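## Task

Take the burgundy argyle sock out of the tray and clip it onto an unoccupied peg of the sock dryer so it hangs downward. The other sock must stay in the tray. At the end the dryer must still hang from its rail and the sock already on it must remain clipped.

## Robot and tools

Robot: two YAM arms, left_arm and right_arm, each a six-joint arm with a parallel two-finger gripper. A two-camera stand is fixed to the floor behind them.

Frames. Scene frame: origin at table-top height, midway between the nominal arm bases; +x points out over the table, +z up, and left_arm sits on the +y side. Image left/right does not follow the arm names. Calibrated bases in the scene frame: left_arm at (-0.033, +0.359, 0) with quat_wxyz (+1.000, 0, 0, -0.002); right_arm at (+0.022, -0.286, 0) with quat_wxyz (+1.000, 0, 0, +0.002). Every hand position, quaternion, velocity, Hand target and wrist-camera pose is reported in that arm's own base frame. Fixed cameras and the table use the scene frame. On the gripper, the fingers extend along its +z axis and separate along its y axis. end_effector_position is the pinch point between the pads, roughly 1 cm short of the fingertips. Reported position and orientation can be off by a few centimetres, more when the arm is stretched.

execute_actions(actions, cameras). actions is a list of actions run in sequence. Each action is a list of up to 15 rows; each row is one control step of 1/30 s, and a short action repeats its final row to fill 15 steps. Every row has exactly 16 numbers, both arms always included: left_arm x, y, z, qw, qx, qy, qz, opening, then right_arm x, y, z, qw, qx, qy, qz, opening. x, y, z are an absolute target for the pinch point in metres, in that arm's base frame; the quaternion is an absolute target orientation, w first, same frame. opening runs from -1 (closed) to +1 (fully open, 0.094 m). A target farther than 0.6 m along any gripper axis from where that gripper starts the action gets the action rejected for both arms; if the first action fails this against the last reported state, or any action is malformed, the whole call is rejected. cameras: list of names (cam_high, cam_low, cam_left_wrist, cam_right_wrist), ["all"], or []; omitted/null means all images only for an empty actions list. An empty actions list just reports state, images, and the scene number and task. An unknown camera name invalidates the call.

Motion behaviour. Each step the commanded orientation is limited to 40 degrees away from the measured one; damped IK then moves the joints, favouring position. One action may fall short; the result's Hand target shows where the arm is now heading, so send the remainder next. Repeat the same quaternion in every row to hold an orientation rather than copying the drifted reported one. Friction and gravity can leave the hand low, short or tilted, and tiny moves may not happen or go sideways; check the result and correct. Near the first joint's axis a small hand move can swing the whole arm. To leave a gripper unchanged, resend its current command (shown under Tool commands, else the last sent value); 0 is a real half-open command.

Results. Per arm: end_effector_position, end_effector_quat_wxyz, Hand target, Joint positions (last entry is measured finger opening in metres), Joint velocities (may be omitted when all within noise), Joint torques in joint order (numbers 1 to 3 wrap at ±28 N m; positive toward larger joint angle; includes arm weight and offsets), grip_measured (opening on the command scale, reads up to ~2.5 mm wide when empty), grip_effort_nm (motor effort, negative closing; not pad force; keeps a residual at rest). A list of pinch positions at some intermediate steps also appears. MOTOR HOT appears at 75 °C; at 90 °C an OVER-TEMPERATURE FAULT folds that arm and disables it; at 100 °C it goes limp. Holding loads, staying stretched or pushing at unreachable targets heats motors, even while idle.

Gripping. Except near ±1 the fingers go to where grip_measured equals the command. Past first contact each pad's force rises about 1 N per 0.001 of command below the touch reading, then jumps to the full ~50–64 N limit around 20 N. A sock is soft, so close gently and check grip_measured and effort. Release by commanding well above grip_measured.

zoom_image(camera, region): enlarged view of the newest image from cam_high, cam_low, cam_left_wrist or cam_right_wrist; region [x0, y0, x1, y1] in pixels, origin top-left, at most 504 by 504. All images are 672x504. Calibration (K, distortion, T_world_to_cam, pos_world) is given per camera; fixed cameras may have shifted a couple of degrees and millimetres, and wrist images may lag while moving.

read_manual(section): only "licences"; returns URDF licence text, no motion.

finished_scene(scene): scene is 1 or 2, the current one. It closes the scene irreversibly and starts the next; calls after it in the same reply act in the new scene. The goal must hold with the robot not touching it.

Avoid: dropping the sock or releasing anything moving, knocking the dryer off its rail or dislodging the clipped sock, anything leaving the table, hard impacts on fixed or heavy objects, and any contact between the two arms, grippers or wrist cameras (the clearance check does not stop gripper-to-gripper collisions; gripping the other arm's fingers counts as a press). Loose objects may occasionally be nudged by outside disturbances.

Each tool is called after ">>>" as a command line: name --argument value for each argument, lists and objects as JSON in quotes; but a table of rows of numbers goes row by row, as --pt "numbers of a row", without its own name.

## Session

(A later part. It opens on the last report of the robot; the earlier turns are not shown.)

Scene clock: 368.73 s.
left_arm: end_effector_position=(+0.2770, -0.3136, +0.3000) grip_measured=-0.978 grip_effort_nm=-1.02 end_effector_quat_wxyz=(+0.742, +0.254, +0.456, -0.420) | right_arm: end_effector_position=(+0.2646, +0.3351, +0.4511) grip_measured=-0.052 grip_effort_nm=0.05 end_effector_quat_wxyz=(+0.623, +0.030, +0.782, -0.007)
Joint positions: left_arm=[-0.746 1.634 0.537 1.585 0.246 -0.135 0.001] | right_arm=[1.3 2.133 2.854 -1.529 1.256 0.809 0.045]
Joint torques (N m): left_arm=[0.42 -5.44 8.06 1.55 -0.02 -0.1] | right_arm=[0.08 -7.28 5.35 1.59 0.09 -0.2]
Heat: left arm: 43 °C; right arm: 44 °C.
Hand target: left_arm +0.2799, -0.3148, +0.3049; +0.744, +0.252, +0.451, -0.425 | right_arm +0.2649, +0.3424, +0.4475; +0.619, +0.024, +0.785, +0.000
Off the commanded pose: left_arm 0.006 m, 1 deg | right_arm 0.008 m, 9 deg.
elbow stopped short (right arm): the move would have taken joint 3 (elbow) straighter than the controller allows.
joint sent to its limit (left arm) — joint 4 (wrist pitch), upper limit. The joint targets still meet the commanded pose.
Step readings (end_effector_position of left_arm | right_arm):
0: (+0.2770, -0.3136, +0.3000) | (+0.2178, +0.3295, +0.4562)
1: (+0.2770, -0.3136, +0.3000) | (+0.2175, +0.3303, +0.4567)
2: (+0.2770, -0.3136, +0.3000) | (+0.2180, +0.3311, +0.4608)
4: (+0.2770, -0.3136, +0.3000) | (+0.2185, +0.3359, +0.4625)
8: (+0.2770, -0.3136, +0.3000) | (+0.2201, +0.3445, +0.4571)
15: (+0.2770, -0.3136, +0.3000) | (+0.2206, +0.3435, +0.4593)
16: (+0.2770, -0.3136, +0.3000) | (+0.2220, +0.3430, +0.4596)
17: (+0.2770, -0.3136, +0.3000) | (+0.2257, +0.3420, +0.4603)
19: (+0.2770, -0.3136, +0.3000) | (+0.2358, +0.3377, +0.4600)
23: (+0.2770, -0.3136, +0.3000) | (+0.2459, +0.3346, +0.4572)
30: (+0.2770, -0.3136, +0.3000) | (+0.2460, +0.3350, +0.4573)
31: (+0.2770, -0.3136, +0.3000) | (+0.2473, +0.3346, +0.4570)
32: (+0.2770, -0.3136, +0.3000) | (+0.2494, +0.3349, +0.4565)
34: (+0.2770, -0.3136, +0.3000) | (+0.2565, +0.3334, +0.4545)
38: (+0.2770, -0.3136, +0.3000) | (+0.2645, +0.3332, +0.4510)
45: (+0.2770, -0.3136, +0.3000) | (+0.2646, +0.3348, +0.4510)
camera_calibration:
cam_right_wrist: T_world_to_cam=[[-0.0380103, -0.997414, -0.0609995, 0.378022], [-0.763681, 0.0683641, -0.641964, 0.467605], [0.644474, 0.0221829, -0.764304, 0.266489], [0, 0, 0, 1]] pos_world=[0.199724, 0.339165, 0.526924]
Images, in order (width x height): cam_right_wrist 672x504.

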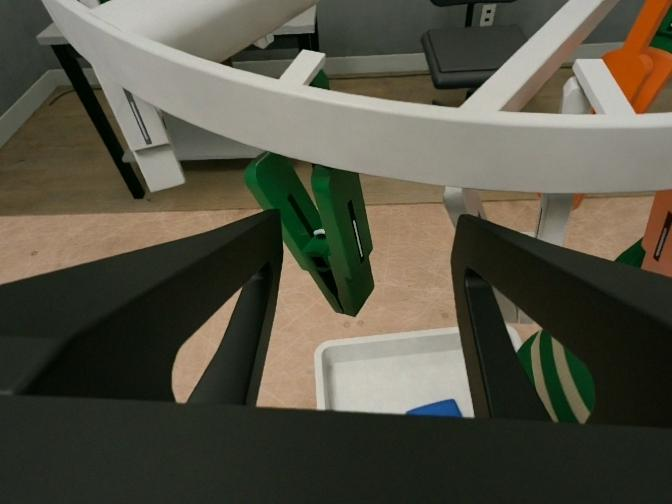

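>>> execute_actions --actions '[[[0.28,-0.315,0.305,0.744,0.252,0.451,-0.425,-1, 0.262,0.357,0.446,0.629,0.02,0.777,-0.016,-0.05]],[[0.28,-0.315,0.305,0.744,0.252,0.451,-0.425,-1, 0.27,0.356,0.444,0.629,0.02,0.777,-0.016,-0.05]],[[0.28,-0.315,0.305,0.744,0.252,0.451,-0.425,-1, 0.285,0.355,0.441,0.629,0.02,0.777,-0.016,-0.05]],[[0.28,-0.315,0.305,0.744,0.252,0.451,-0.425,-1, 0.300,0.354,0.440,0.629,0.02,0.777,-0.016,-0.05]],[[0.28,-0.315,0.305,0.744,0.252,0.451,-0.425,-1, 0.300,0.354,0.440,0.629,0.02,0.777,-0.016,-0.35]]]' --cameras '["cam_right_wrist"]'

Scene clock: 400.07 s.
left_arm: end_effector_position=(+0.2770, -0.3136, +0.3000) grip_measured=-0.978 grip_effort_nm=-1.02 end_effector_quat_wxyz=(+0.742, +0.254, +0.456, -0.420) | right_arm: end_effector_position=(+0.2985, +0.3558, +0.4378) grip_measured=-0.348 grip_effort_nm=-0.11 end_effector_quat_wxyz=(+0.623, +0.023, +0.781, -0.022)
Joint positions: left_arm=[-0.746 1.634 0.537 1.585 0.246 -0.135 0.001] | right_arm=[1.232 2.183 2.825 -1.341 1.218 0.662 0.031]
Joint torques (N m): left_arm=[0.4 -5.44 8.05 1.55 -0.02 -0.1] | right_arm=[-0.59 -9.83 4.03 1.67 0.17 -0.23]
Heat: left arm: 44 °C; right arm: 43 °C.
Hand target: left_arm +0.2799, -0.3148, +0.3049; +0.744, +0.252, +0.451, -0.425 | right_arm +0.2999, +0.3541, +0.4402; +0.624, +0.024, +0.781, -0.020
Off the commanded pose: left_arm 0.006 m, 1 deg | right_arm 0.003 m, 1 deg.
elbow stopped short (right arm): the move would have taken joint 3 (elbow) straighter than the controller allows.
joint sent to its limit (left arm) — joint 4 (wrist pitch), upper limit. The joint targets still meet the commanded pose.
Step readings (end_effector_position of left_arm | right_arm):
0: (+0.2770, -0.3136, +0.3000) | (+0.2647, +0.3352, +0.4511)
1: (+0.2770, -0.3136, +0.3000) | (+0.2640, +0.3364, +0.4510)
2: (+0.2770, -0.3136, +0.3000) | (+0.2638, +0.3379, +0.4512)
4: (+0.2770, -0.3136, +0.3000) | (+0.2619, +0.3441, +0.4490)
8: (+0.2770, -0.3136, +0.3000) | (+0.2606, +0.3533, +0.4437)
15: (+0.2770, -0.3136, +0.3000) | (+0.2611, +0.3546, +0.4443)
16: (+0.2770, -0.3136, +0.3000) | (+0.2614, +0.3545, +0.4445)
17: (+0.2770, -0.3136, +0.3000) | (+0.2621, +0.3543, +0.4448)
19: (+0.2770, -0.3136, +0.3000) | (+0.2647, +0.3529, +0.4453)
23: (+0.2770, -0.3136, +0.3000) | (+0.2673, +0.3515, +0.4458)
30: (+0.2770, -0.3136, +0.3000) | (+0.2676, +0.3517, +0.4461)
31: (+0.2770, -0.3136, +0.3000) | (+0.2693, +0.3506, +0.4462)
32: (+0.2770, -0.3136, +0.3000) | (+0.2707, +0.3505, +0.4464)
34: (+0.2770, -0.3136, +0.3000) | (+0.2764, +0.3481, +0.4466)
38: (+0.2770, -0.3136, +0.3000) | (+0.2829, +0.3447, +0.4475)
45: (+0.2770, -0.3136, +0.3000) | (+0.2833, +0.3459, +0.4483)
46: (+0.2770, -0.3136, +0.3000) | (+0.2851, +0.3453, +0.4481)
47: (+0.2770, -0.3136, +0.3000) | (+0.2862, +0.3461, +0.4478)
49: (+0.2770, -0.3136, +0.3000) | (+0.2902, +0.3465, +0.4459)
53: (+0.2770, -0.3136, +0.3000) | (+0.2936, +0.3494, +0.4424)
60: (+0.2770, -0.3136, +0.3000) | (+0.2938, +0.3516, +0.4425)
61: (+0.2770, -0.3136, +0.3000) | (+0.2938, +0.3517, +0.4425)
62: (+0.2770, -0.3136, +0.3000) | (+0.2940, +0.3518, +0.4427)
64: (+0.2770, -0.3136, +0.3000) | (+0.2945, +0.3518, +0.4431)
68: (+0.2770, -0.3136, +0.3000) | (+0.2951, +0.3528, +0.4422)
75: (+0.2770, -0.3136, +0.3000) | (+0.2979, +0.3544, +0.4389)
camera_calibration:
cam_right_wrist: T_world_to_cam=[[-0.0458245, -0.998532, -0.0288651, 0.387766], [-0.76344, 0.0536419, -0.643647, 0.489315], [0.644251, -0.007458, -0.764778, 0.244807], [0, 0, 0, 1]] pos_world=[0.233615, 0.362775, 0.513362]
Images, in order (width x height): cam_right_wrist 672x504.

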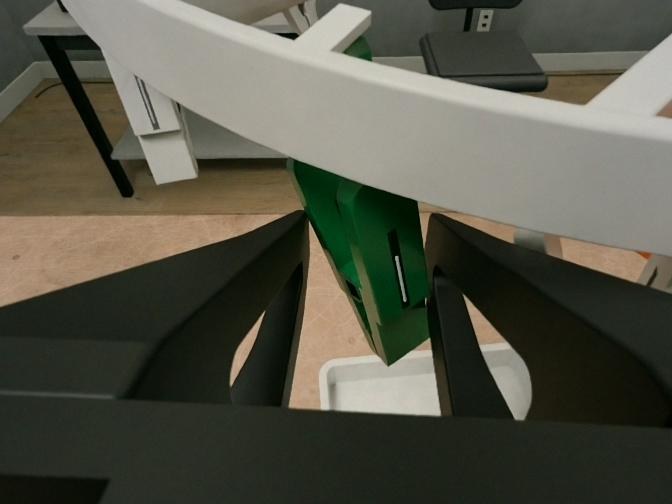

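>>> execute_actions --actions '[[[0.28,-0.315,0.305,0.744,0.252,0.451,-0.425,-1, 0.303,0.354,0.441,0.624,0.024,0.781,-0.02,-0.5]],[[0.28,-0.315,0.305,0.744,0.252,0.451,-0.425,-1, 0.303,0.354,0.441,0.624,0.024,0.781,-0.02,-0.68]]]' --cameras '["cam_right_wrist","cam_left_wrist","cam_high"]'

>>> zoom_image --camera "cam_right_wrist" --region '[260, 120, 480, 420]'

Scene clock: 412.27 s.
left_arm: end_effector_position=(+0.2770, -0.3136, +0.3000) grip_measured=-0.978 grip_effort_nm=-1.02 end_effector_quat_wxyz=(+0.742, +0.254, +0.456, -0.420) | right_arm: end_effector_position=(+0.3013, +0.3544, +0.4385) grip_measured=-0.678 grip_effort_nm=-0.11 end_effector_quat_wxyz=(+0.624, +0.022, +0.781, -0.025)
Joint positions: left_arm=[-0.746 1.634 0.537 1.585 0.246 -0.135 0.001] | right_arm=[1.225 2.183 2.825 -1.333 1.218 0.649 0.015]
Joint torques (N m): left_arm=[0.4 -5.46 8.05 1.54 -0.01 -0.09] | right_arm=[-0.55 -9.28 5.22 1.71 0.14 -0.21]
Heat: left arm: 45 °C; right arm: 44 °C.
Hand target: left_arm +0.2799, -0.3148, +0.3049; +0.744, +0.252, +0.451, -0.425 | right_arm +0.3029, +0.3540, +0.4410; +0.624, +0.024, +0.781, -0.020
Off the commanded pose: left_arm 0.006 m, 1 deg | right_arm 0.003 m, 1 deg.
joint sent to its limit (left arm) — joint 4 (wrist pitch), upper limit. The joint targets still meet the commanded pose.
Step readings (end_effector_position of left_arm | right_arm):
0: (+0.2770, -0.3136, +0.3000) | (+0.2986, +0.3558, +0.4378)
1: (+0.2770, -0.3136, +0.3000) | (+0.2987, +0.3557, +0.4378)
2: (+0.2770, -0.3136, +0.3000) | (+0.2990, +0.3556, +0.4379)
4: (+0.2770, -0.3136, +0.3000) | (+0.3001, +0.3547, +0.4380)
8: (+0.2770, -0.3136, +0.3000) | (+0.3012, +0.3540, +0.4382)
15: (+0.2770, -0.3136, +0.3000) | (+0.3013, +0.3541, +0.4383)
16: (+0.2770, -0.3136, +0.3000) | (+0.3013, +0.3541, +0.4383)
17: (+0.2770, -0.3136, +0.3000) | (+0.3013, +0.3542, +0.4383)
19: (+0.2770, -0.3136, +0.3000) | (+0.3013, +0.3543, +0.4384)
23: (+0.2770, -0.3136, +0.3000) | (+0.3013, +0.3544, +0.4385)
30: (+0.2770, -0.3136, +0.3000) | (+0.3013, +0.3544, +0.4385)
camera_calibration:
cam_left_wrist: T_world_to_cam=[[-0.816275, -0.576088, 0.0426397, 0.0446075], [-0.121941, 0.09969, -0.987518, 0.359333], [0.564647, -0.811286, -0.151623, -0.264644], [0, 0, 0, 1]] pos_world=[0.22966, -0.224826, 0.31282]
cam_right_wrist: T_world_to_cam=[[-0.0494894, -0.998494, -0.023656, 0.385387], [-0.762386, 0.0530667, -0.644943, 0.492568], [0.645228, -0.0138829, -0.763864, 0.24517], [0, 0, 0, 1]] pos_world=[0.236409, 0.362071, 0.514072]
Images, in order (width x height): cam_high 672x504, cam_left_wrist 672x504, cam_right_wrist 672x504.

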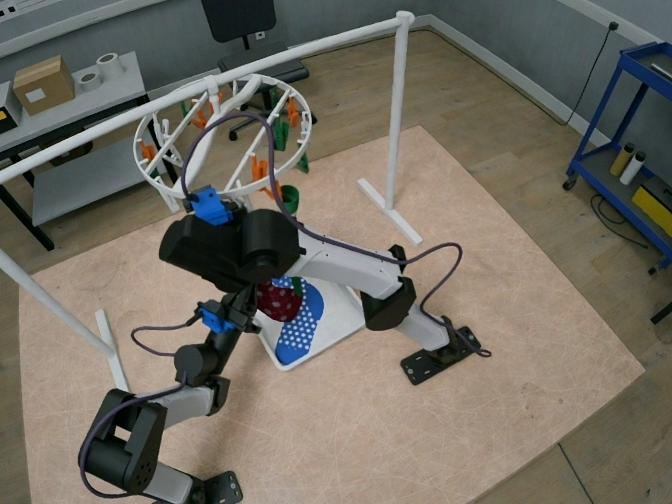

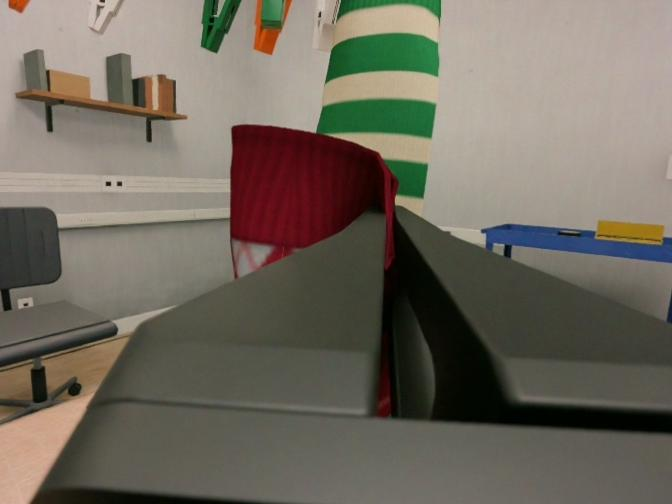

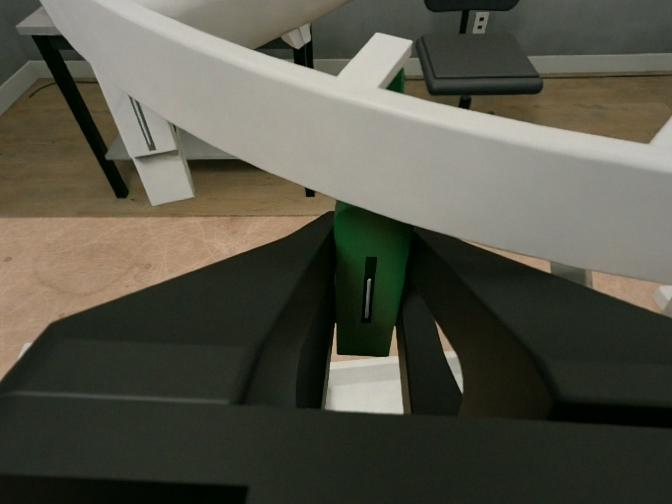

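Scaled by 1.680.

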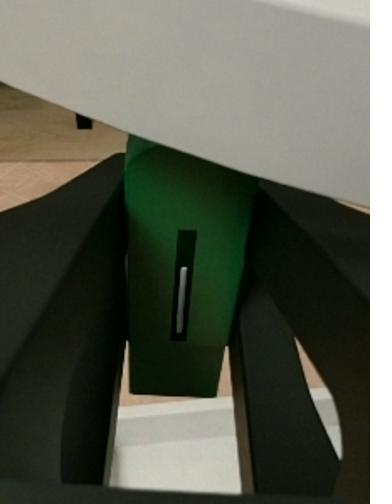

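>>> execute_actions --actions '[[[0.28,-0.315,0.305,0.744,0.252,0.451,-0.425,-1, 0.303,0.354,0.441,0.624,0.024,0.781,-0.02,-0.4]],[[0.28,-0.315,0.305,0.744,0.252,0.451,-0.425,-1, 0.303,0.354,0.441,0.624,0.024,0.781,-0.02,-0.05]],[[0.28,-0.315,0.305,0.744,0.252,0.451,-0.425,-1, 0.26,0.354,0.45,0.624,0.024,0.781,-0.02,-0.05]],[[0.28,-0.315,0.305,0.744,0.252,0.451,-0.425,-1, 0.21,0.33,0.46,0.624,-0.02,0.781,0.02,-0.1]],[[0.28,-0.315,0.305,0.744,0.252,0.451,-0.425,-1, 0.205,0.285,0.458,0.628,-0.02,0.777,0.02,-0.1]]]' --cameras '["cam_right_wrist"]'

Scene clock: 437.63 s.
left_arm: end_effector_position=(+0.2770, -0.3136, +0.3000) grip_measured=-0.978 grip_effort_nm=-1.02 end_effector_quat_wxyz=(+0.742, +0.254, +0.456, -0.420) | right_arm: end_effector_position=(+0.2064, +0.2887, +0.4524) grip_measured=-0.098 grip_effort_nm=-0.11 end_effector_quat_wxyz=(+0.621, -0.021, +0.783, +0.014)
Joint positions: left_arm=[-0.746 1.634 0.537 1.585 0.246 -0.135 0.001] | right_arm=[1.439 1.709 2.239 -1.443 1.279 0.887 0.042]
Joint torques (N m): left_arm=[0.4 -5.46 8.06 1.54 -0.01 -0.09] | right_arm=[0.46 -7.01 4.29 1.45 0.41 -0.23]
Heat: left arm: 45 °C; right arm: 46 °C.
Hand target: left_arm +0.2799, -0.3148, +0.3049; +0.744, +0.252, +0.451, -0.425 | right_arm +0.2048, +0.2848, +0.4579; +0.627, -0.018, +0.779, +0.018
Off the commanded pose: left_arm 0.006 m, 1 deg | right_arm 0.007 m, 1 deg.
joint sent to its limit (left arm) — joint 4 (wrist pitch), upper limit. The joint targets still meet the commanded pose.
Step readings (end_effector_position of left_arm | right_arm):
0: (+0.2770, -0.3136, +0.3000) | (+0.3013, +0.3544, +0.4385)
1: (+0.2770, -0.3136, +0.3000) | (+0.3013, +0.3544, +0.4385)
2: (+0.2770, -0.3136, +0.3000) | (+0.3013, +0.3544, +0.4385)
4: (+0.2770, -0.3136, +0.3000) | (+0.3013, +0.3544, +0.4385)
8: (+0.2770, -0.3136, +0.3000) | (+0.3013, +0.3544, +0.4385)
15: (+0.2770, -0.3136, +0.3000) | (+0.3013, +0.3544, +0.4385)
16: (+0.2770, -0.3136, +0.3000) | (+0.3013, +0.3544, +0.4385)
17: (+0.2770, -0.3136, +0.3000) | (+0.3013, +0.3544, +0.4385)
19: (+0.2770, -0.3136, +0.3000) | (+0.3013, +0.3544, +0.4385)
23: (+0.2770, -0.3136, +0.3000) | (+0.3013, +0.3544, +0.4385)
30: (+0.2770, -0.3136, +0.3000) | (+0.3013, +0.3544, +0.4385)
31: (+0.2770, -0.3136, +0.3000) | (+0.2983, +0.3559, +0.4387)
32: (+0.2770, -0.3136, +0.3000) | (+0.2943, +0.3566, +0.4390)
34: (+0.2770, -0.3136, +0.3000) | (+0.2793, +0.3649, +0.4390)
38: (+0.2770, -0.3136, +0.3000) | (+0.2604, +0.3746, +0.4378)
45: (+0.2770, -0.3136, +0.3000) | (+0.2607, +0.3685, +0.4386)
46: (+0.2770, -0.3136, +0.3000) | (+0.2575, +0.3674, +0.4397)
47: (+0.2770, -0.3136, +0.3000) | (+0.2528, +0.3648, +0.4398)
49: (+0.2770, -0.3136, +0.3000) | (+0.2362, +0.3604, +0.4461)
53: (+0.2770, -0.3136, +0.3000) | (+0.2134, +0.3470, +0.4615)
60: (+0.2770, -0.3136, +0.3000) | (+0.2110, +0.3366, +0.4596)
61: (+0.2770, -0.3136, +0.3000) | (+0.2118, +0.3357, +0.4575)
62: (+0.2770, -0.3136, +0.3000) | (+0.2120, +0.3323, +0.4533)
64: (+0.2770, -0.3136, +0.3000) | (+0.2117, +0.3209, +0.4486)
68: (+0.2770, -0.3136, +0.3000) | (+0.2084, +0.2965, +0.4505)
75: (+0.2770, -0.3136, +0.3000) | (+0.2059, +0.2829, +0.4536)
camera_calibration:
cam_right_wrist: T_world_to_cam=[[0.0678497, -0.997224, -0.0306748, 0.293933], [-0.768309, -0.0326113, -0.639248, 0.456032], [0.636473, 0.0669405, -0.768389, 0.296612], [0, 0, 0, 1]] pos_world=[0.141645, 0.288134, 0.528447]
Images, in order (width x height): cam_right_wrist 672x504.

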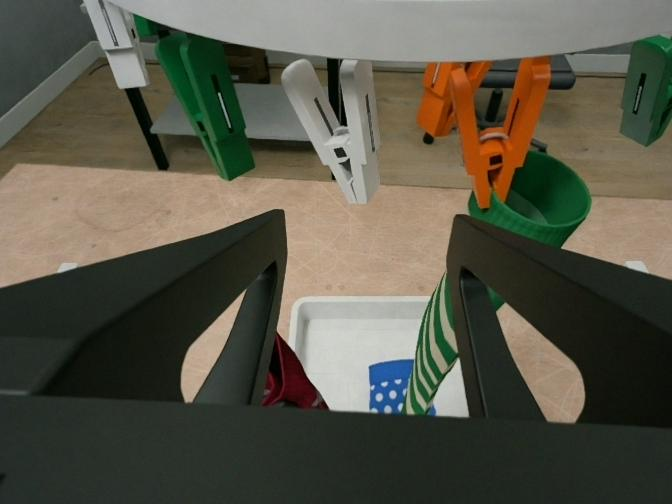

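>>> execute_actions --actions '[[[0.28,-0.315,0.305,0.744,0.252,0.451,-0.425,-1, 0.235,0.298,0.452,0.628,0.034,0.776,-0.027,-0.05]],[[0.28,-0.315,0.305,0.744,0.252,0.451,-0.425,-1, 0.262,0.3,0.446,0.628,0.034,0.776,-0.027,-0.05]]]' --cameras '["cam_right_wrist"]'

Scene clock: 452.83 s.
left_arm: end_effector_position=(+0.2770, -0.3136, +0.3000) grip_measured=-0.978 grip_effort_nm=-1.02 end_effector_quat_wxyz=(+0.742, +0.254, +0.456, -0.420) | right_arm: end_effector_position=(+0.2654, +0.3047, +0.4391) grip_measured=-0.052 grip_effort_nm=0.05 end_effector_quat_wxyz=(+0.629, +0.034, +0.776, -0.046)
Joint positions: left_arm=[-0.746 1.634 0.537 1.585 0.246 -0.135 0.001] | right_arm=[1.282 1.894 2.385 -1.377 1.302 0.84 0.045]
Joint torques (N m): left_arm=[0.4 -5.44 8.06 1.54 -0.02 -0.09] | right_arm=[0.27 -9.8 4.38 1.48 0.11 -0.22]
Heat: left arm: 45 °C; right arm: 47 °C.
Hand target: left_arm +0.2799, -0.3148, +0.3049; +0.744, +0.252, +0.451, -0.425 | right_arm +0.2619, +0.3001, +0.4461; +0.627, +0.036, +0.778, -0.029
Off the commanded pose: left_arm 0.006 m, 1 deg | right_arm 0.009 m, 2 deg.
joint sent to its limit (left arm) — joint 4 (wrist pitch), upper limit. The joint targets still meet the commanded pose.
Step readings (end_effector_position of left_arm | right_arm):
0: (+0.2770, -0.3136, +0.3000) | (+0.2064, +0.2887, +0.4524)
1: (+0.2770, -0.3136, +0.3000) | (+0.2093, +0.2882, +0.4529)
2: (+0.2770, -0.3136, +0.3000) | (+0.2137, +0.2892, +0.4557)
4: (+0.2770, -0.3136, +0.3000) | (+0.2255, +0.2929, +0.4554)
8: (+0.2770, -0.3136, +0.3000) | (+0.2355, +0.3035, +0.4476)
15: (+0.2770, -0.3136, +0.3000) | (+0.2352, +0.3012, +0.4515)
16: (+0.2770, -0.3136, +0.3000) | (+0.2373, +0.2998, +0.4520)
17: (+0.2770, -0.3136, +0.3000) | (+0.2412, +0.2985, +0.4523)
19: (+0.2770, -0.3136, +0.3000) | (+0.2524, +0.2933, +0.4511)
23: (+0.2770, -0.3136, +0.3000) | (+0.2621, +0.2924, +0.4474)
30: (+0.2770, -0.3136, +0.3000) | (+0.2645, +0.3015, +0.4395)
camera_calibration:
cam_right_wrist: T_world_to_cam=[[-0.0924085, -0.995696, -0.00710107, 0.337244], [-0.750552, 0.07434, -0.656617, 0.463652], [0.654319, -0.0553472, -0.754191, 0.274052], [0, 0, 0, 1]] pos_world=[0.199842, 0.316493, 0.513525]
Images, in order (width x height): cam_right_wrist 672x504.

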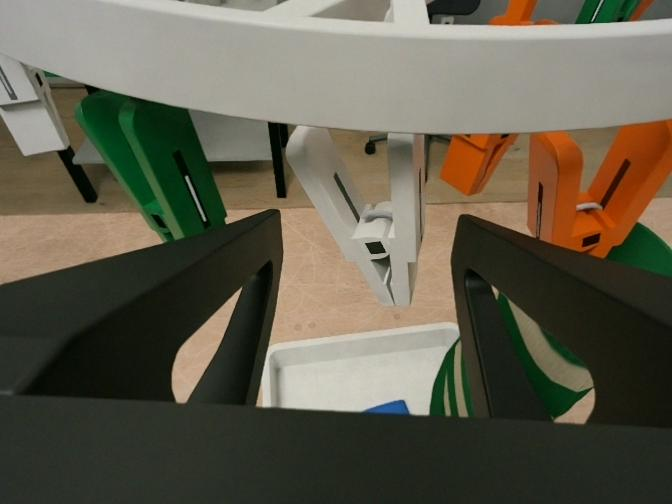

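>>> execute_actions --actions '[[[0.28,-0.315,0.305,0.744,0.252,0.451,-0.425,-1, 0.28,0.297,0.445,0.628,0.034,0.776,-0.027,-0.05]],[[0.28,-0.315,0.305,0.744,0.252,0.451,-0.425,-1, 0.298,0.297,0.443,0.628,0.034,0.776,-0.027,-0.05]],[[0.28,-0.315,0.305,0.744,0.252,0.451,-0.425,-1, 0.298,0.297,0.443,0.628,0.034,0.776,-0.027,-0.38]],[[0.29,-0.325,0.31,0.744,0.252,0.451,-0.425,-1, 0.298,0.297,0.443,0.628,0.034,0.776,-0.027,-0.55]],[[0.3,-0.34,0.318,0.744,0.252,0.451,-0.425,-1, 0.298,0.297,0.443,0.628,0.034,0.776,-0.027,-0.68]]]' --cameras '["cam_right_wrist","cam_left_wrist","cam_low"]'

>>> zoom_image --camera "cam_right_wrist" --region '[260, 120, 480, 440]'

Scene clock: 489.47 s.
left_arm: end_effector_position=(+0.2993, -0.3343, +0.3154) grip_measured=-0.978 grip_effort_nm=-1.02 end_effector_quat_wxyz=(+0.745, +0.253, +0.452, -0.420) | right_arm: end_effector_position=(+0.3008, +0.3015, +0.4360) grip_measured=-0.598 grip_effort_nm=-1.06 end_effector_quat_wxyz=(+0.628, +0.033, +0.777, -0.041)
Joint positions: left_arm=[-0.746 1.695 0.683 1.51 0.247 -0.135 0.001] | right_arm=[1.18 1.81 2.194 -1.038 1.221 0.602 0.019]
Joint torques (N m): left_arm=[-0.84 -6.3 8.44 1.44 -0.17 -0.01] | right_arm=[-0.09 -9.46 4.9 1.73 0.02 -0.2]
Heat: left arm: 46 °C; right arm: 54 °C.
Hand target: left_arm +0.2999, -0.3398, +0.3179; +0.744, +0.252, +0.451, -0.425 | right_arm +0.2980, +0.2970, +0.4430; +0.628, +0.034, +0.777, -0.028
Off the commanded pose: left_arm 0.006 m, 1 deg | right_arm 0.009 m, 2 deg.
Step readings (end_effector_position of left_arm | right_arm):
0: (+0.2770, -0.3136, +0.3000) | (+0.2654, +0.3048, +0.4392)
1: (+0.2770, -0.3136, +0.3000) | (+0.2669, +0.3041, +0.4391)
2: (+0.2770, -0.3136, +0.3000) | (+0.2693, +0.3043, +0.4388)
4: (+0.2770, -0.3136, +0.3000) | (+0.2757, +0.3016, +0.4379)
8: (+0.2770, -0.3136, +0.3000) | (+0.2821, +0.2985, +0.4361)
15: (+0.2770, -0.3136, +0.3000) | (+0.2819, +0.2991, +0.4372)
16: (+0.2770, -0.3136, +0.3000) | (+0.2833, +0.2984, +0.4375)
17: (+0.2770, -0.3136, +0.3000) | (+0.2857, +0.2989, +0.4380)
19: (+0.2770, -0.3136, +0.3000) | (+0.2923, +0.2971, +0.4384)
23: (+0.2770, -0.3136, +0.3000) | (+0.2999, +0.2969, +0.4350)
30: (+0.2770, -0.3136, +0.3000) | (+0.3007, +0.3006, +0.4329)
31: (+0.2770, -0.3136, +0.3000) | (+0.3007, +0.3006, +0.4333)
32: (+0.2770, -0.3136, +0.3000) | (+0.3006, +0.3007, +0.4337)
34: (+0.2770, -0.3136, +0.3000) | (+0.3005, +0.3006, +0.4345)
38: (+0.2770, -0.3136, +0.3000) | (+0.3005, +0.3005, +0.4359)
45: (+0.2770, -0.3136, +0.3000) | (+0.3007, +0.3011, +0.4359)
46: (+0.2776, -0.3144, +0.3005) | (+0.3007, +0.3011, +0.4358)
47: (+0.2798, -0.3164, +0.3028) | (+0.3007, +0.3012, +0.4357)
49: (+0.2841, -0.3204, +0.3070) | (+0.3008, +0.3013, +0.4358)
53: (+0.2858, -0.3219, +0.3090) | (+0.3008, +0.3013, +0.4359)
60: (+0.2862, -0.3223, +0.3078) | (+0.3008, +0.3013, +0.4359)
61: (+0.2873, -0.3233, +0.3086) | (+0.3008, +0.3013, +0.4359)
62: (+0.2902, -0.3260, +0.3112) | (+0.3008, +0.3015, +0.4359)
64: (+0.2955, -0.3309, +0.3165) | (+0.3008, +0.3015, +0.4360)
68: (+0.2980, -0.3331, +0.3188) | (+0.3008, +0.3015, +0.4360)
75: (+0.2992, -0.3342, +0.3157) | (+0.3008, +0.3015, +0.4360)
camera_calibration:
cam_left_wrist: T_world_to_cam=[[-0.81682, -0.575487, 0.0402407, 0.0514072], [-0.114203, 0.0929317, -0.989101, 0.375105], [0.565475, -0.812514, -0.141631, -0.29557], [0, 0, 0, 1]] pos_world=[0.251966, -0.24543, 0.327086]
cam_right_wrist: T_world_to_cam=[[-0.0861715, -0.996191, -0.0133135, 0.338289], [-0.752595, 0.0738449, -0.65433, 0.488164], [0.652821, -0.0463649, -0.756092, 0.24691], [0, 0, 0, 1]] pos_world=[0.235352, 0.312401, 0.510611]
Images, in order (width x height): cam_low 672x504, cam_left_wrist 672x504, cam_right_wrist 672x504.

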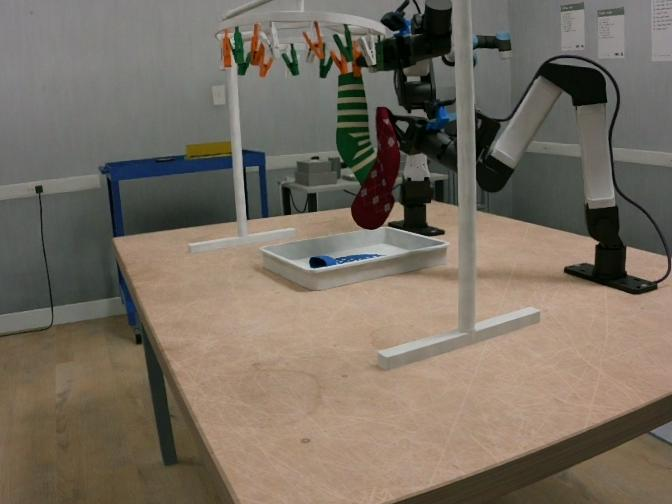

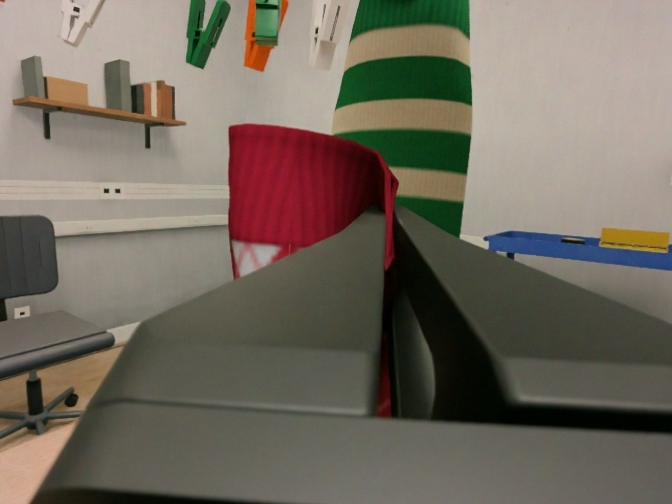

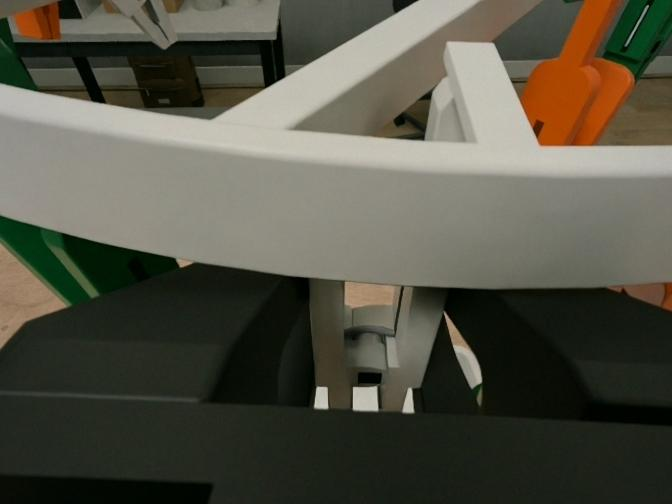

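Scaled by 1.575.

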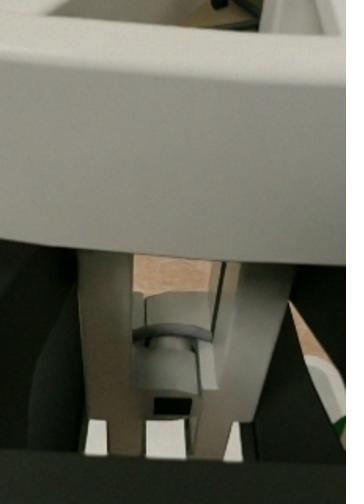

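>>> execute_actions --actions '[[[0.305,-0.352,0.335,0.744,0.252,0.451,-0.425,-1, 0.298,0.297,0.443,0.628,0.034,0.777,-0.028,-0.68]],[[0.31,-0.358,0.35,0.744,0.252,0.451,-0.425,-1, 0.298,0.297,0.443,0.628,0.034,0.777,-0.028,-0.68]]]' --cameras '["cam_right_wrist","cam_left_wrist","cam_low","cam_high"]'

>>> zoom_image --camera "cam_low" --region '[310, 10, 450, 150]'

>>> zoom_image --camera "cam_left_wrist" --region '[180, 0, 480, 240]'

>>> zoom_image --camera "cam_right_wrist" --region '[260, 260, 480, 440]'

Scene clock: 515.87 s.
left_arm: end_effector_position=(+0.3126, -0.3565, +0.3368) grip_measured=-0.978 grip_effort_nm=-1.02 end_effector_quat_wxyz=(+0.737, +0.255, +0.462, -0.423) | right_arm: end_effector_position=(+0.3008, +0.3015, +0.4360) grip_measured=-0.598 grip_effort_nm=-1.06 end_effector_quat_wxyz=(+0.628, +0.033, +0.777, -0.041)
Joint positions: left_arm=[-0.767 1.695 0.82 1.349 0.231 -0.135 0.001] | right_arm=[1.18 1.81 2.194 -1.038 1.221 0.602 0.019]
Joint torques (N m): left_arm=[-0.72 -8.9 8.99 1.49 -0.17 0.1] | right_arm=[-0.18 -9.21 5.26 1.67 0.03 -0.19]
Heat: left arm: 46 °C; right arm: 55 °C.
Hand target: left_arm +0.3097, -0.3577, +0.3499; +0.744, +0.252, +0.451, -0.425 | right_arm +0.2980, +0.2970, +0.4430; +0.628, +0.034, +0.777, -0.028
Off the commanded pose: left_arm 0.014 m, 2 deg | right_arm 0.009 m, 2 deg.
Step readings (end_effector_position of left_arm | right_arm):
0: (+0.2993, -0.3344, +0.3153) | (+0.3008, +0.3015, +0.4360)
1: (+0.2991, -0.3363, +0.3161) | (+0.3008, +0.3015, +0.4360)
2: (+0.3006, -0.3393, +0.3185) | (+0.3008, +0.3015, +0.4360)
4: (+0.3021, -0.3441, +0.3273) | (+0.3008, +0.3015, +0.4360)
8: (+0.3027, -0.3475, +0.3328) | (+0.3008, +0.3015, +0.4360)
15: (+0.3043, -0.3491, +0.3289) | (+0.3008, +0.3015, +0.4360)
16: (+0.3051, -0.3499, +0.3293) | (+0.3008, +0.3015, +0.4360)
17: (+0.3070, -0.3516, +0.3309) | (+0.3008, +0.3015, +0.4360)
19: (+0.3094, -0.3537, +0.3371) | (+0.3008, +0.3015, +0.4360)
23: (+0.3111, -0.3551, +0.3407) | (+0.3008, +0.3015, +0.4360)
30: (+0.3124, -0.3563, +0.3374) | (+0.3008, +0.3015, +0.4360)
camera_calibration:
cam_left_wrist: T_world_to_cam=[[-0.81985, -0.570184, 0.0523091, 0.0474073], [-0.135965, 0.105124, -0.985121, 0.409742], [0.556201, -0.814763, -0.163711, -0.308518], [0, 0, 0, 1]] pos_world=[0.266175, -0.267412, 0.350657]
cam_right_wrist: T_world_to_cam=[[-0.0861715, -0.996191, -0.0133135, 0.338289], [-0.752595, 0.0738449, -0.65433, 0.488164], [0.652821, -0.0463649, -0.756092, 0.24691], [0, 0, 0, 1]] pos_world=[0.235352, 0.312401, 0.510611]

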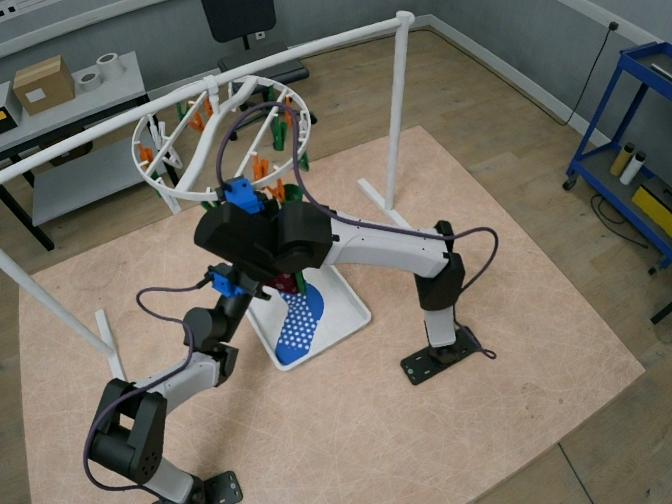

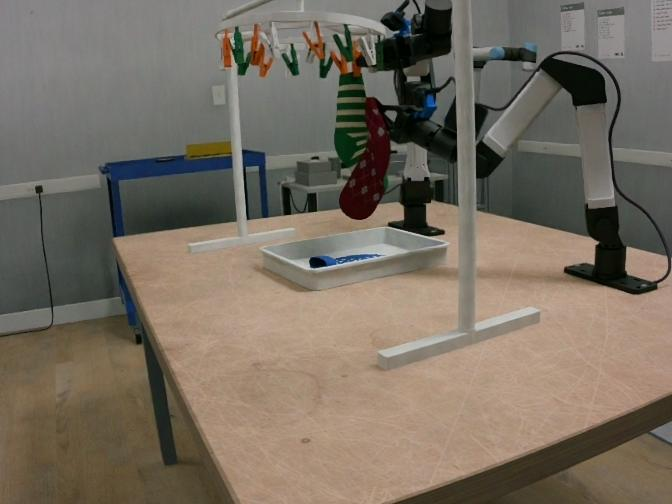

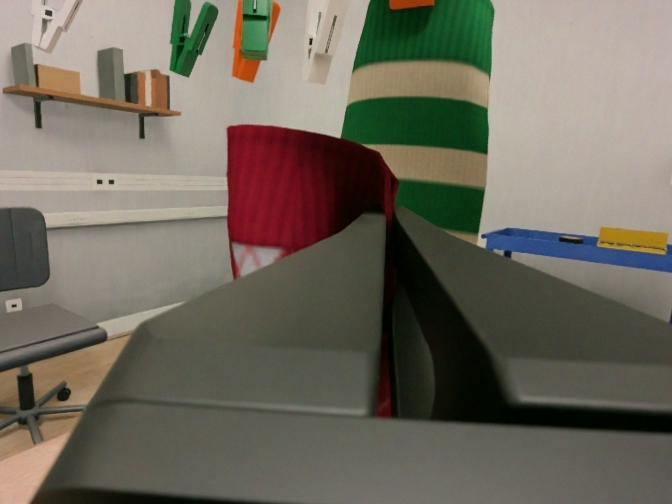

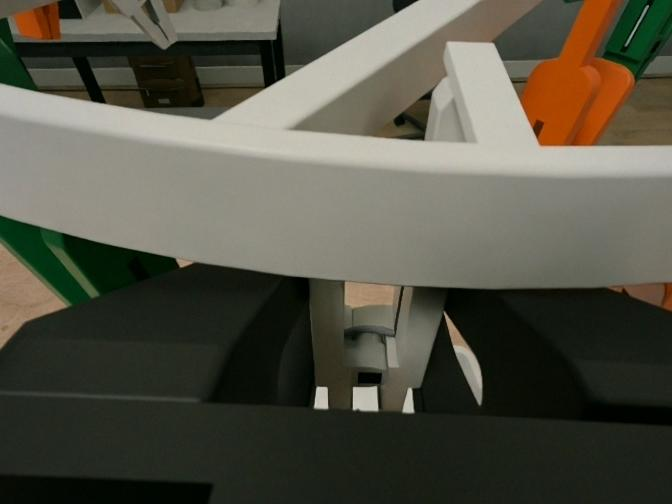

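Scaled by 3.600.

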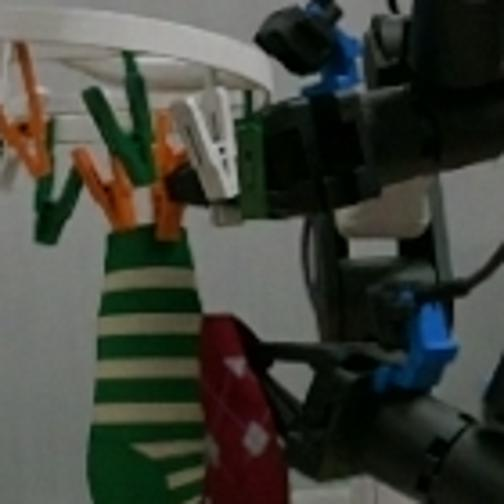

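Scaled by 1.680.

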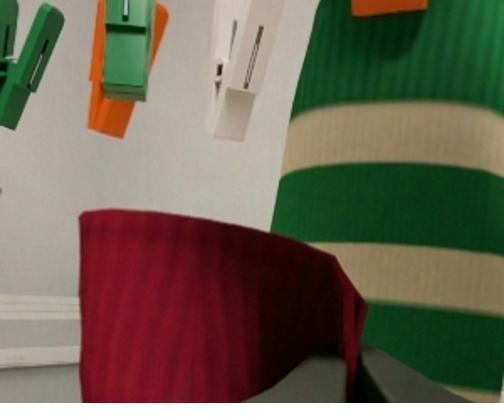

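Scaled by 2.291.

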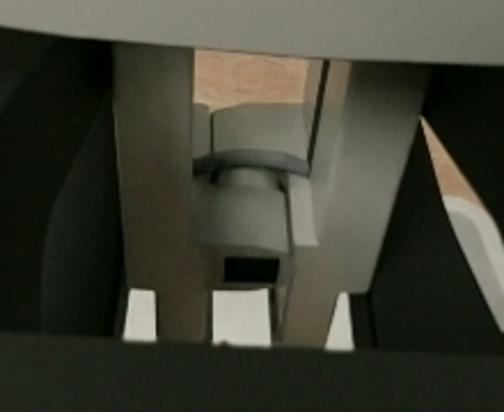

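>>> execute_actions --actions '[[[0.306,-0.352,0.375,0.744,0.252,0.451,-0.425,-1, 0.298,0.297,0.443,0.628,0.034,0.777,-0.028,-0.68]],[[0.306,-0.352,0.388,0.744,0.252,0.451,-0.425,-1, 0.298,0.297,0.443,0.628,0.034,0.777,-0.028,-0.68]]]' --cameras '["cam_right_wrist","cam_left_wrist","cam_low"]'

>>> zoom_image --camera "cam_low" --region '[310, 10, 450, 150]'

>>> zoom_image --camera "cam_left_wrist" --region '[180, 0, 480, 240]'

>>> zoom_image --camera "cam_right_wrist" --region '[260, 260, 480, 440]'

Scene clock: 538.67 s.
left_arm: end_effector_position=(+0.3096, -0.3536, +0.3700) grip_measured=-0.978 grip_effort_nm=-1.02 end_effector_quat_wxyz=(+0.734, +0.255, +0.466, -0.423) | right_arm: end_effector_position=(+0.3008, +0.3015, +0.4360) grip_measured=-0.598 grip_effort_nm=-1.06 end_effector_quat_wxyz=(+0.628, +0.033, +0.777, -0.041)
Joint positions: left_arm=[-0.767 1.597 0.877 1.184 0.231 -0.135 0.001] | right_arm=[1.18 1.81 2.194 -1.038 1.221 0.602 0.019]
Joint torques (N m): left_arm=[-0.35 -9.06 9.74 1.47 -0.12 0.07] | right_arm=[-0.1 -9.29 5.22 1.69 0.03 -0.19]
Heat: left arm: 45 °C; right arm: 55 °C.
Hand target: left_arm +0.3056, -0.3516, +0.3878; +0.744, +0.252, +0.451, -0.425 | right_arm +0.2980, +0.2970, +0.4430; +0.628, +0.034, +0.777, -0.028
Off the commanded pose: left_arm 0.018 m, 2 deg | right_arm 0.009 m, 2 deg.
Step readings (end_effector_position of left_arm | right_arm):
0: (+0.3126, -0.3565, +0.3367) | (+0.3008, +0.3015, +0.4360)
1: (+0.3125, -0.3564, +0.3375) | (+0.3008, +0.3015, +0.4360)
2: (+0.3125, -0.3564, +0.3376) | (+0.3008, +0.3015, +0.4360)
4: (+0.3099, -0.3539, +0.3469) | (+0.3008, +0.3015, +0.4360)
8: (+0.3055, -0.3496, +0.3683) | (+0.3008, +0.3015, +0.4360)
15: (+0.3072, -0.3513, +0.3653) | (+0.3008, +0.3015, +0.4360)
16: (+0.3075, -0.3516, +0.3653) | (+0.3008, +0.3015, +0.4360)
17: (+0.3084, -0.3525, +0.3652) | (+0.3008, +0.3015, +0.4360)
19: (+0.3089, -0.3530, +0.3678) | (+0.3008, +0.3015, +0.4360)
23: (+0.3085, -0.3526, +0.3726) | (+0.3008, +0.3015, +0.4360)
30: (+0.3094, -0.3534, +0.3706) | (+0.3008, +0.3015, +0.4360)
camera_calibration:
cam_left_wrist: T_world_to_cam=[[-0.819482, -0.570545, 0.0541195, 0.0439509], [-0.142518, 0.11141, -0.983502, 0.445441], [0.555102, -0.813675, -0.172612, -0.295029], [0, 0, 0, 1]] pos_world=[0.263272, -0.264609, 0.384788]
cam_right_wrist: T_world_to_cam=[[-0.0861715, -0.996191, -0.0133135, 0.338289], [-0.752595, 0.0738449, -0.65433, 0.488164], [0.652821, -0.0463649, -0.756092, 0.24691], [0, 0, 0, 1]] pos_world=[0.235352, 0.312401, 0.510611]
Images, in order (width x height): cam_low 672x504, cam_left_wrist 672x504, cam_right_wrist 672x504.

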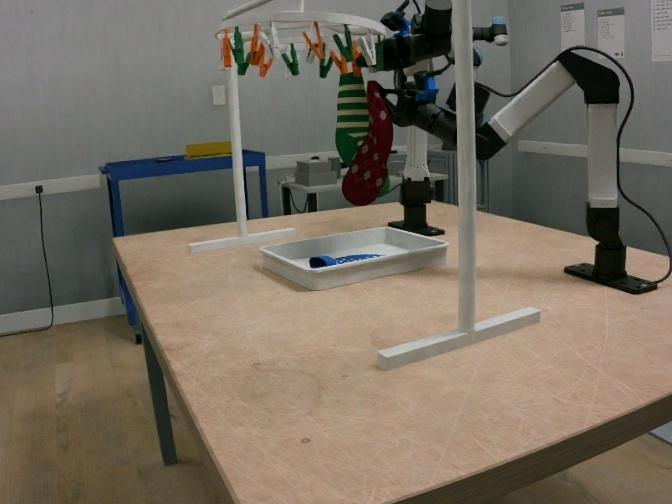

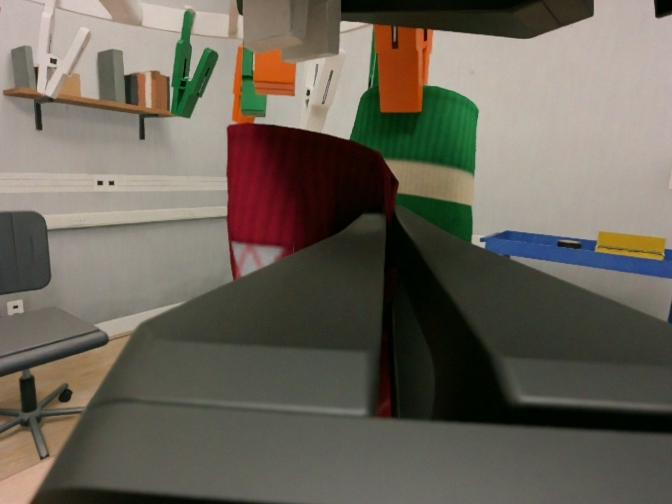

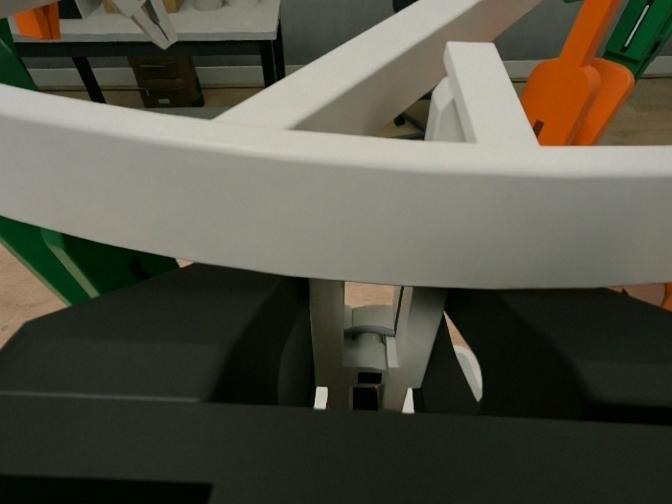

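Scaled by 3.600.

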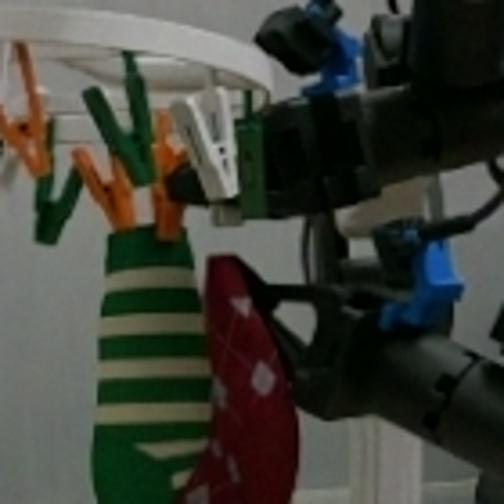

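Scaled by 1.680.

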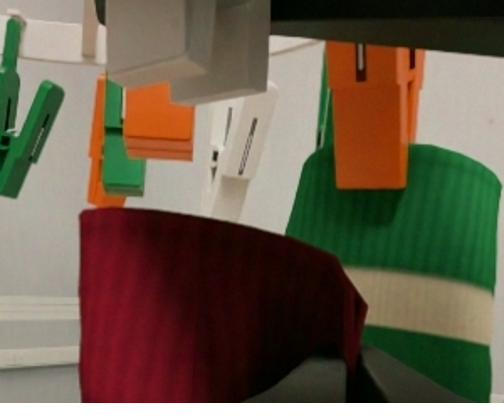

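Scaled by 2.291.

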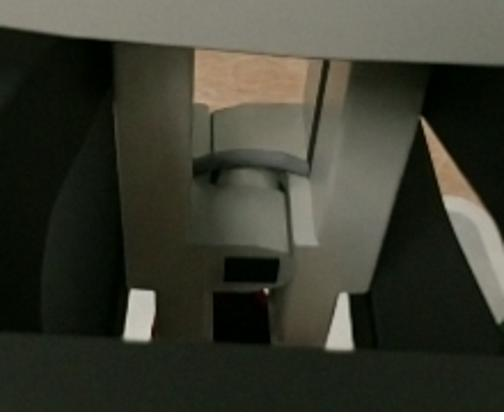

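>>> execute_actions --actions '[[[0.3055,-0.348,0.386,0.693,0.303,0.417,-0.504,-1, 0.298,0.297,0.443,0.628,0.034,0.777,-0.028,-0.68]],[[0.3055,-0.348,0.402,0.693,0.303,0.417,-0.504,-1, 0.298,0.297,0.443,0.628,0.034,0.777,-0.028,-0.68]],[[0.3055,-0.348,0.415,0.693,0.303,0.417,-0.504,-1, 0.298,0.297,0.443,0.628,0.034,0.777,-0.028,-0.68]]]' --cameras '["cam_right_wrist","cam_left_wrist"]'

>>> zoom_image --camera "cam_left_wrist" --region '[180, 0, 480, 240]'

>>> zoom_image --camera "cam_right_wrist" --region '[260, 260, 480, 440]'

Scene clock: 577.63 s.
left_arm: end_effector_position=(+0.3106, -0.3508, +0.3966) grip_measured=-0.978 grip_effort_nm=-1.02 end_effector_quat_wxyz=(+0.687, +0.303, +0.433, -0.499) | right_arm: end_effector_position=(+0.3008, +0.3015, +0.4360) grip_measured=-0.598 grip_effort_nm=-1.06 end_effector_quat_wxyz=(+0.628, +0.033, +0.777, -0.041)
Joint positions: left_arm=[-0.664 1.617 0.991 1.157 0.51 -0.295 0.001] | right_arm=[1.18 1.81 2.194 -1.038 1.221 0.602 0.019]
Joint torques (N m): left_arm=[-0.01 -9.44 9.94 1.35 -0.1 -0.09] | right_arm=[-0.12 -9.28 5.24 1.68 0.07 -0.18]
Heat: left arm: 48 °C; right arm: 56 °C.
Hand target: left_arm +0.3051, -0.3477, +0.4147; +0.693, +0.303, +0.417, -0.504 | right_arm +0.2980, +0.2970, +0.4430; +0.628, +0.034, +0.777, -0.028
Off the commanded pose: left_arm 0.019 m, 2 deg | right_arm 0.009 m, 2 deg.
Step readings (end_effector_position of left_arm | right_arm):
0: (+0.3096, -0.3536, +0.3700) | (+0.3008, +0.3015, +0.4360)
1: (+0.3083, -0.3538, +0.3701) | (+0.3008, +0.3015, +0.4360)
2: (+0.3077, -0.3524, +0.3707) | (+0.3008, +0.3015, +0.4360)
4: (+0.3125, -0.3457, +0.3736) | (+0.3008, +0.3015, +0.4360)
8: (+0.3148, -0.3416, +0.3776) | (+0.3008, +0.3015, +0.4360)
15: (+0.3078, -0.3459, +0.3762) | (+0.3008, +0.3015, +0.4360)
16: (+0.3077, -0.3464, +0.3769) | (+0.3008, +0.3015, +0.4360)
17: (+0.3083, -0.3473, +0.3790) | (+0.3008, +0.3015, +0.4360)
19: (+0.3086, -0.3481, +0.3846) | (+0.3008, +0.3015, +0.4360)
23: (+0.3085, -0.3485, +0.3891) | (+0.3008, +0.3015, +0.4360)
30: (+0.3090, -0.3493, +0.3873) | (+0.3008, +0.3015, +0.4360)
31: (+0.3092, -0.3495, +0.3876) | (+0.3008, +0.3015, +0.4360)
32: (+0.3101, -0.3503, +0.3884) | (+0.3008, +0.3015, +0.4360)
34: (+0.3105, -0.3506, +0.3923) | (+0.3008, +0.3015, +0.4360)
38: (+0.3096, -0.3500, +0.3985) | (+0.3008, +0.3015, +0.4360)
45: (+0.3104, -0.3506, +0.3970) | (+0.3008, +0.3015, +0.4360)
camera_calibration:
cam_left_wrist: T_world_to_cam=[[-0.921903, -0.384121, 0.0504519, 0.143666], [-0.109853, 0.134298, -0.984833, 0.469738], [0.37152, -0.913463, -0.166007, -0.269261], [0, 0, 0, 1]] pos_world=[0.284084, -0.25386, 0.410666]
cam_right_wrist: T_world_to_cam=[[-0.0861715, -0.996191, -0.0133135, 0.338289], [-0.752595, 0.0738449, -0.65433, 0.488164], [0.652821, -0.0463649, -0.756092, 0.24691], [0, 0, 0, 1]] pos_world=[0.235352, 0.312401, 0.510611]
Images, in order (width x height): cam_left_wrist 672x504, cam_right_wrist 672x504.

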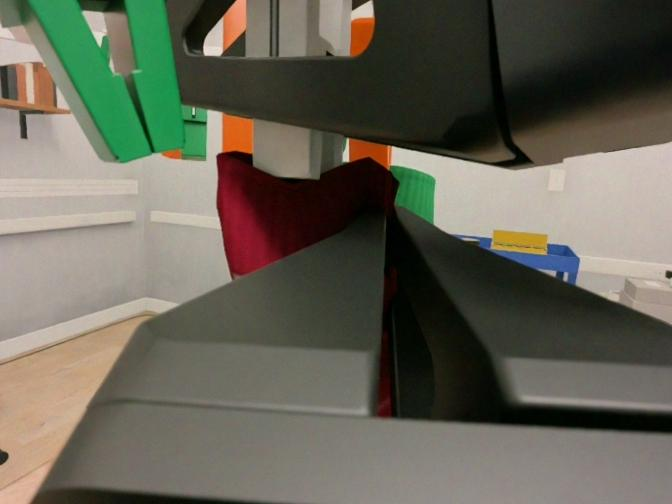

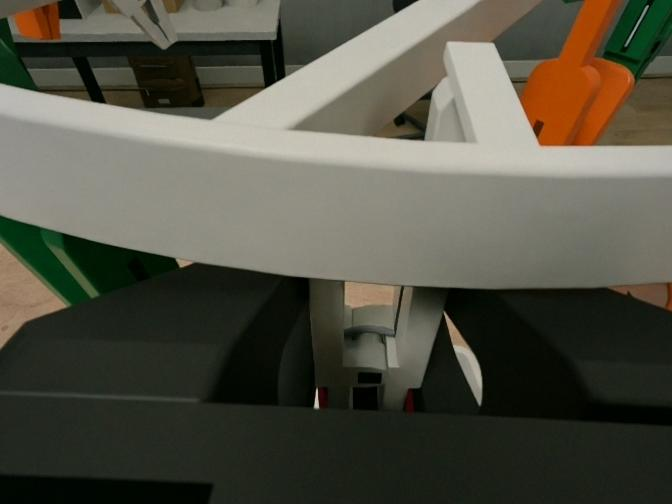

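Scaled by 1.680.

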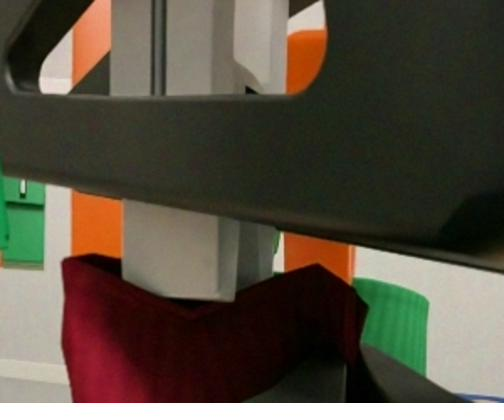

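Scaled by 2.291.

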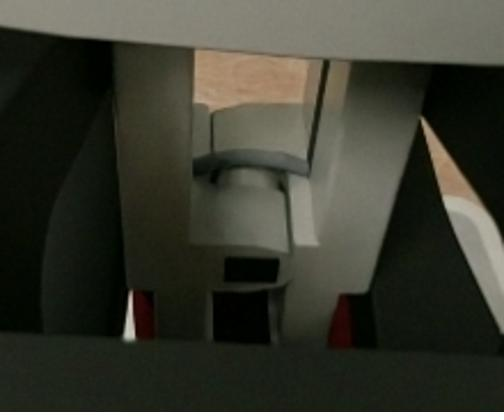

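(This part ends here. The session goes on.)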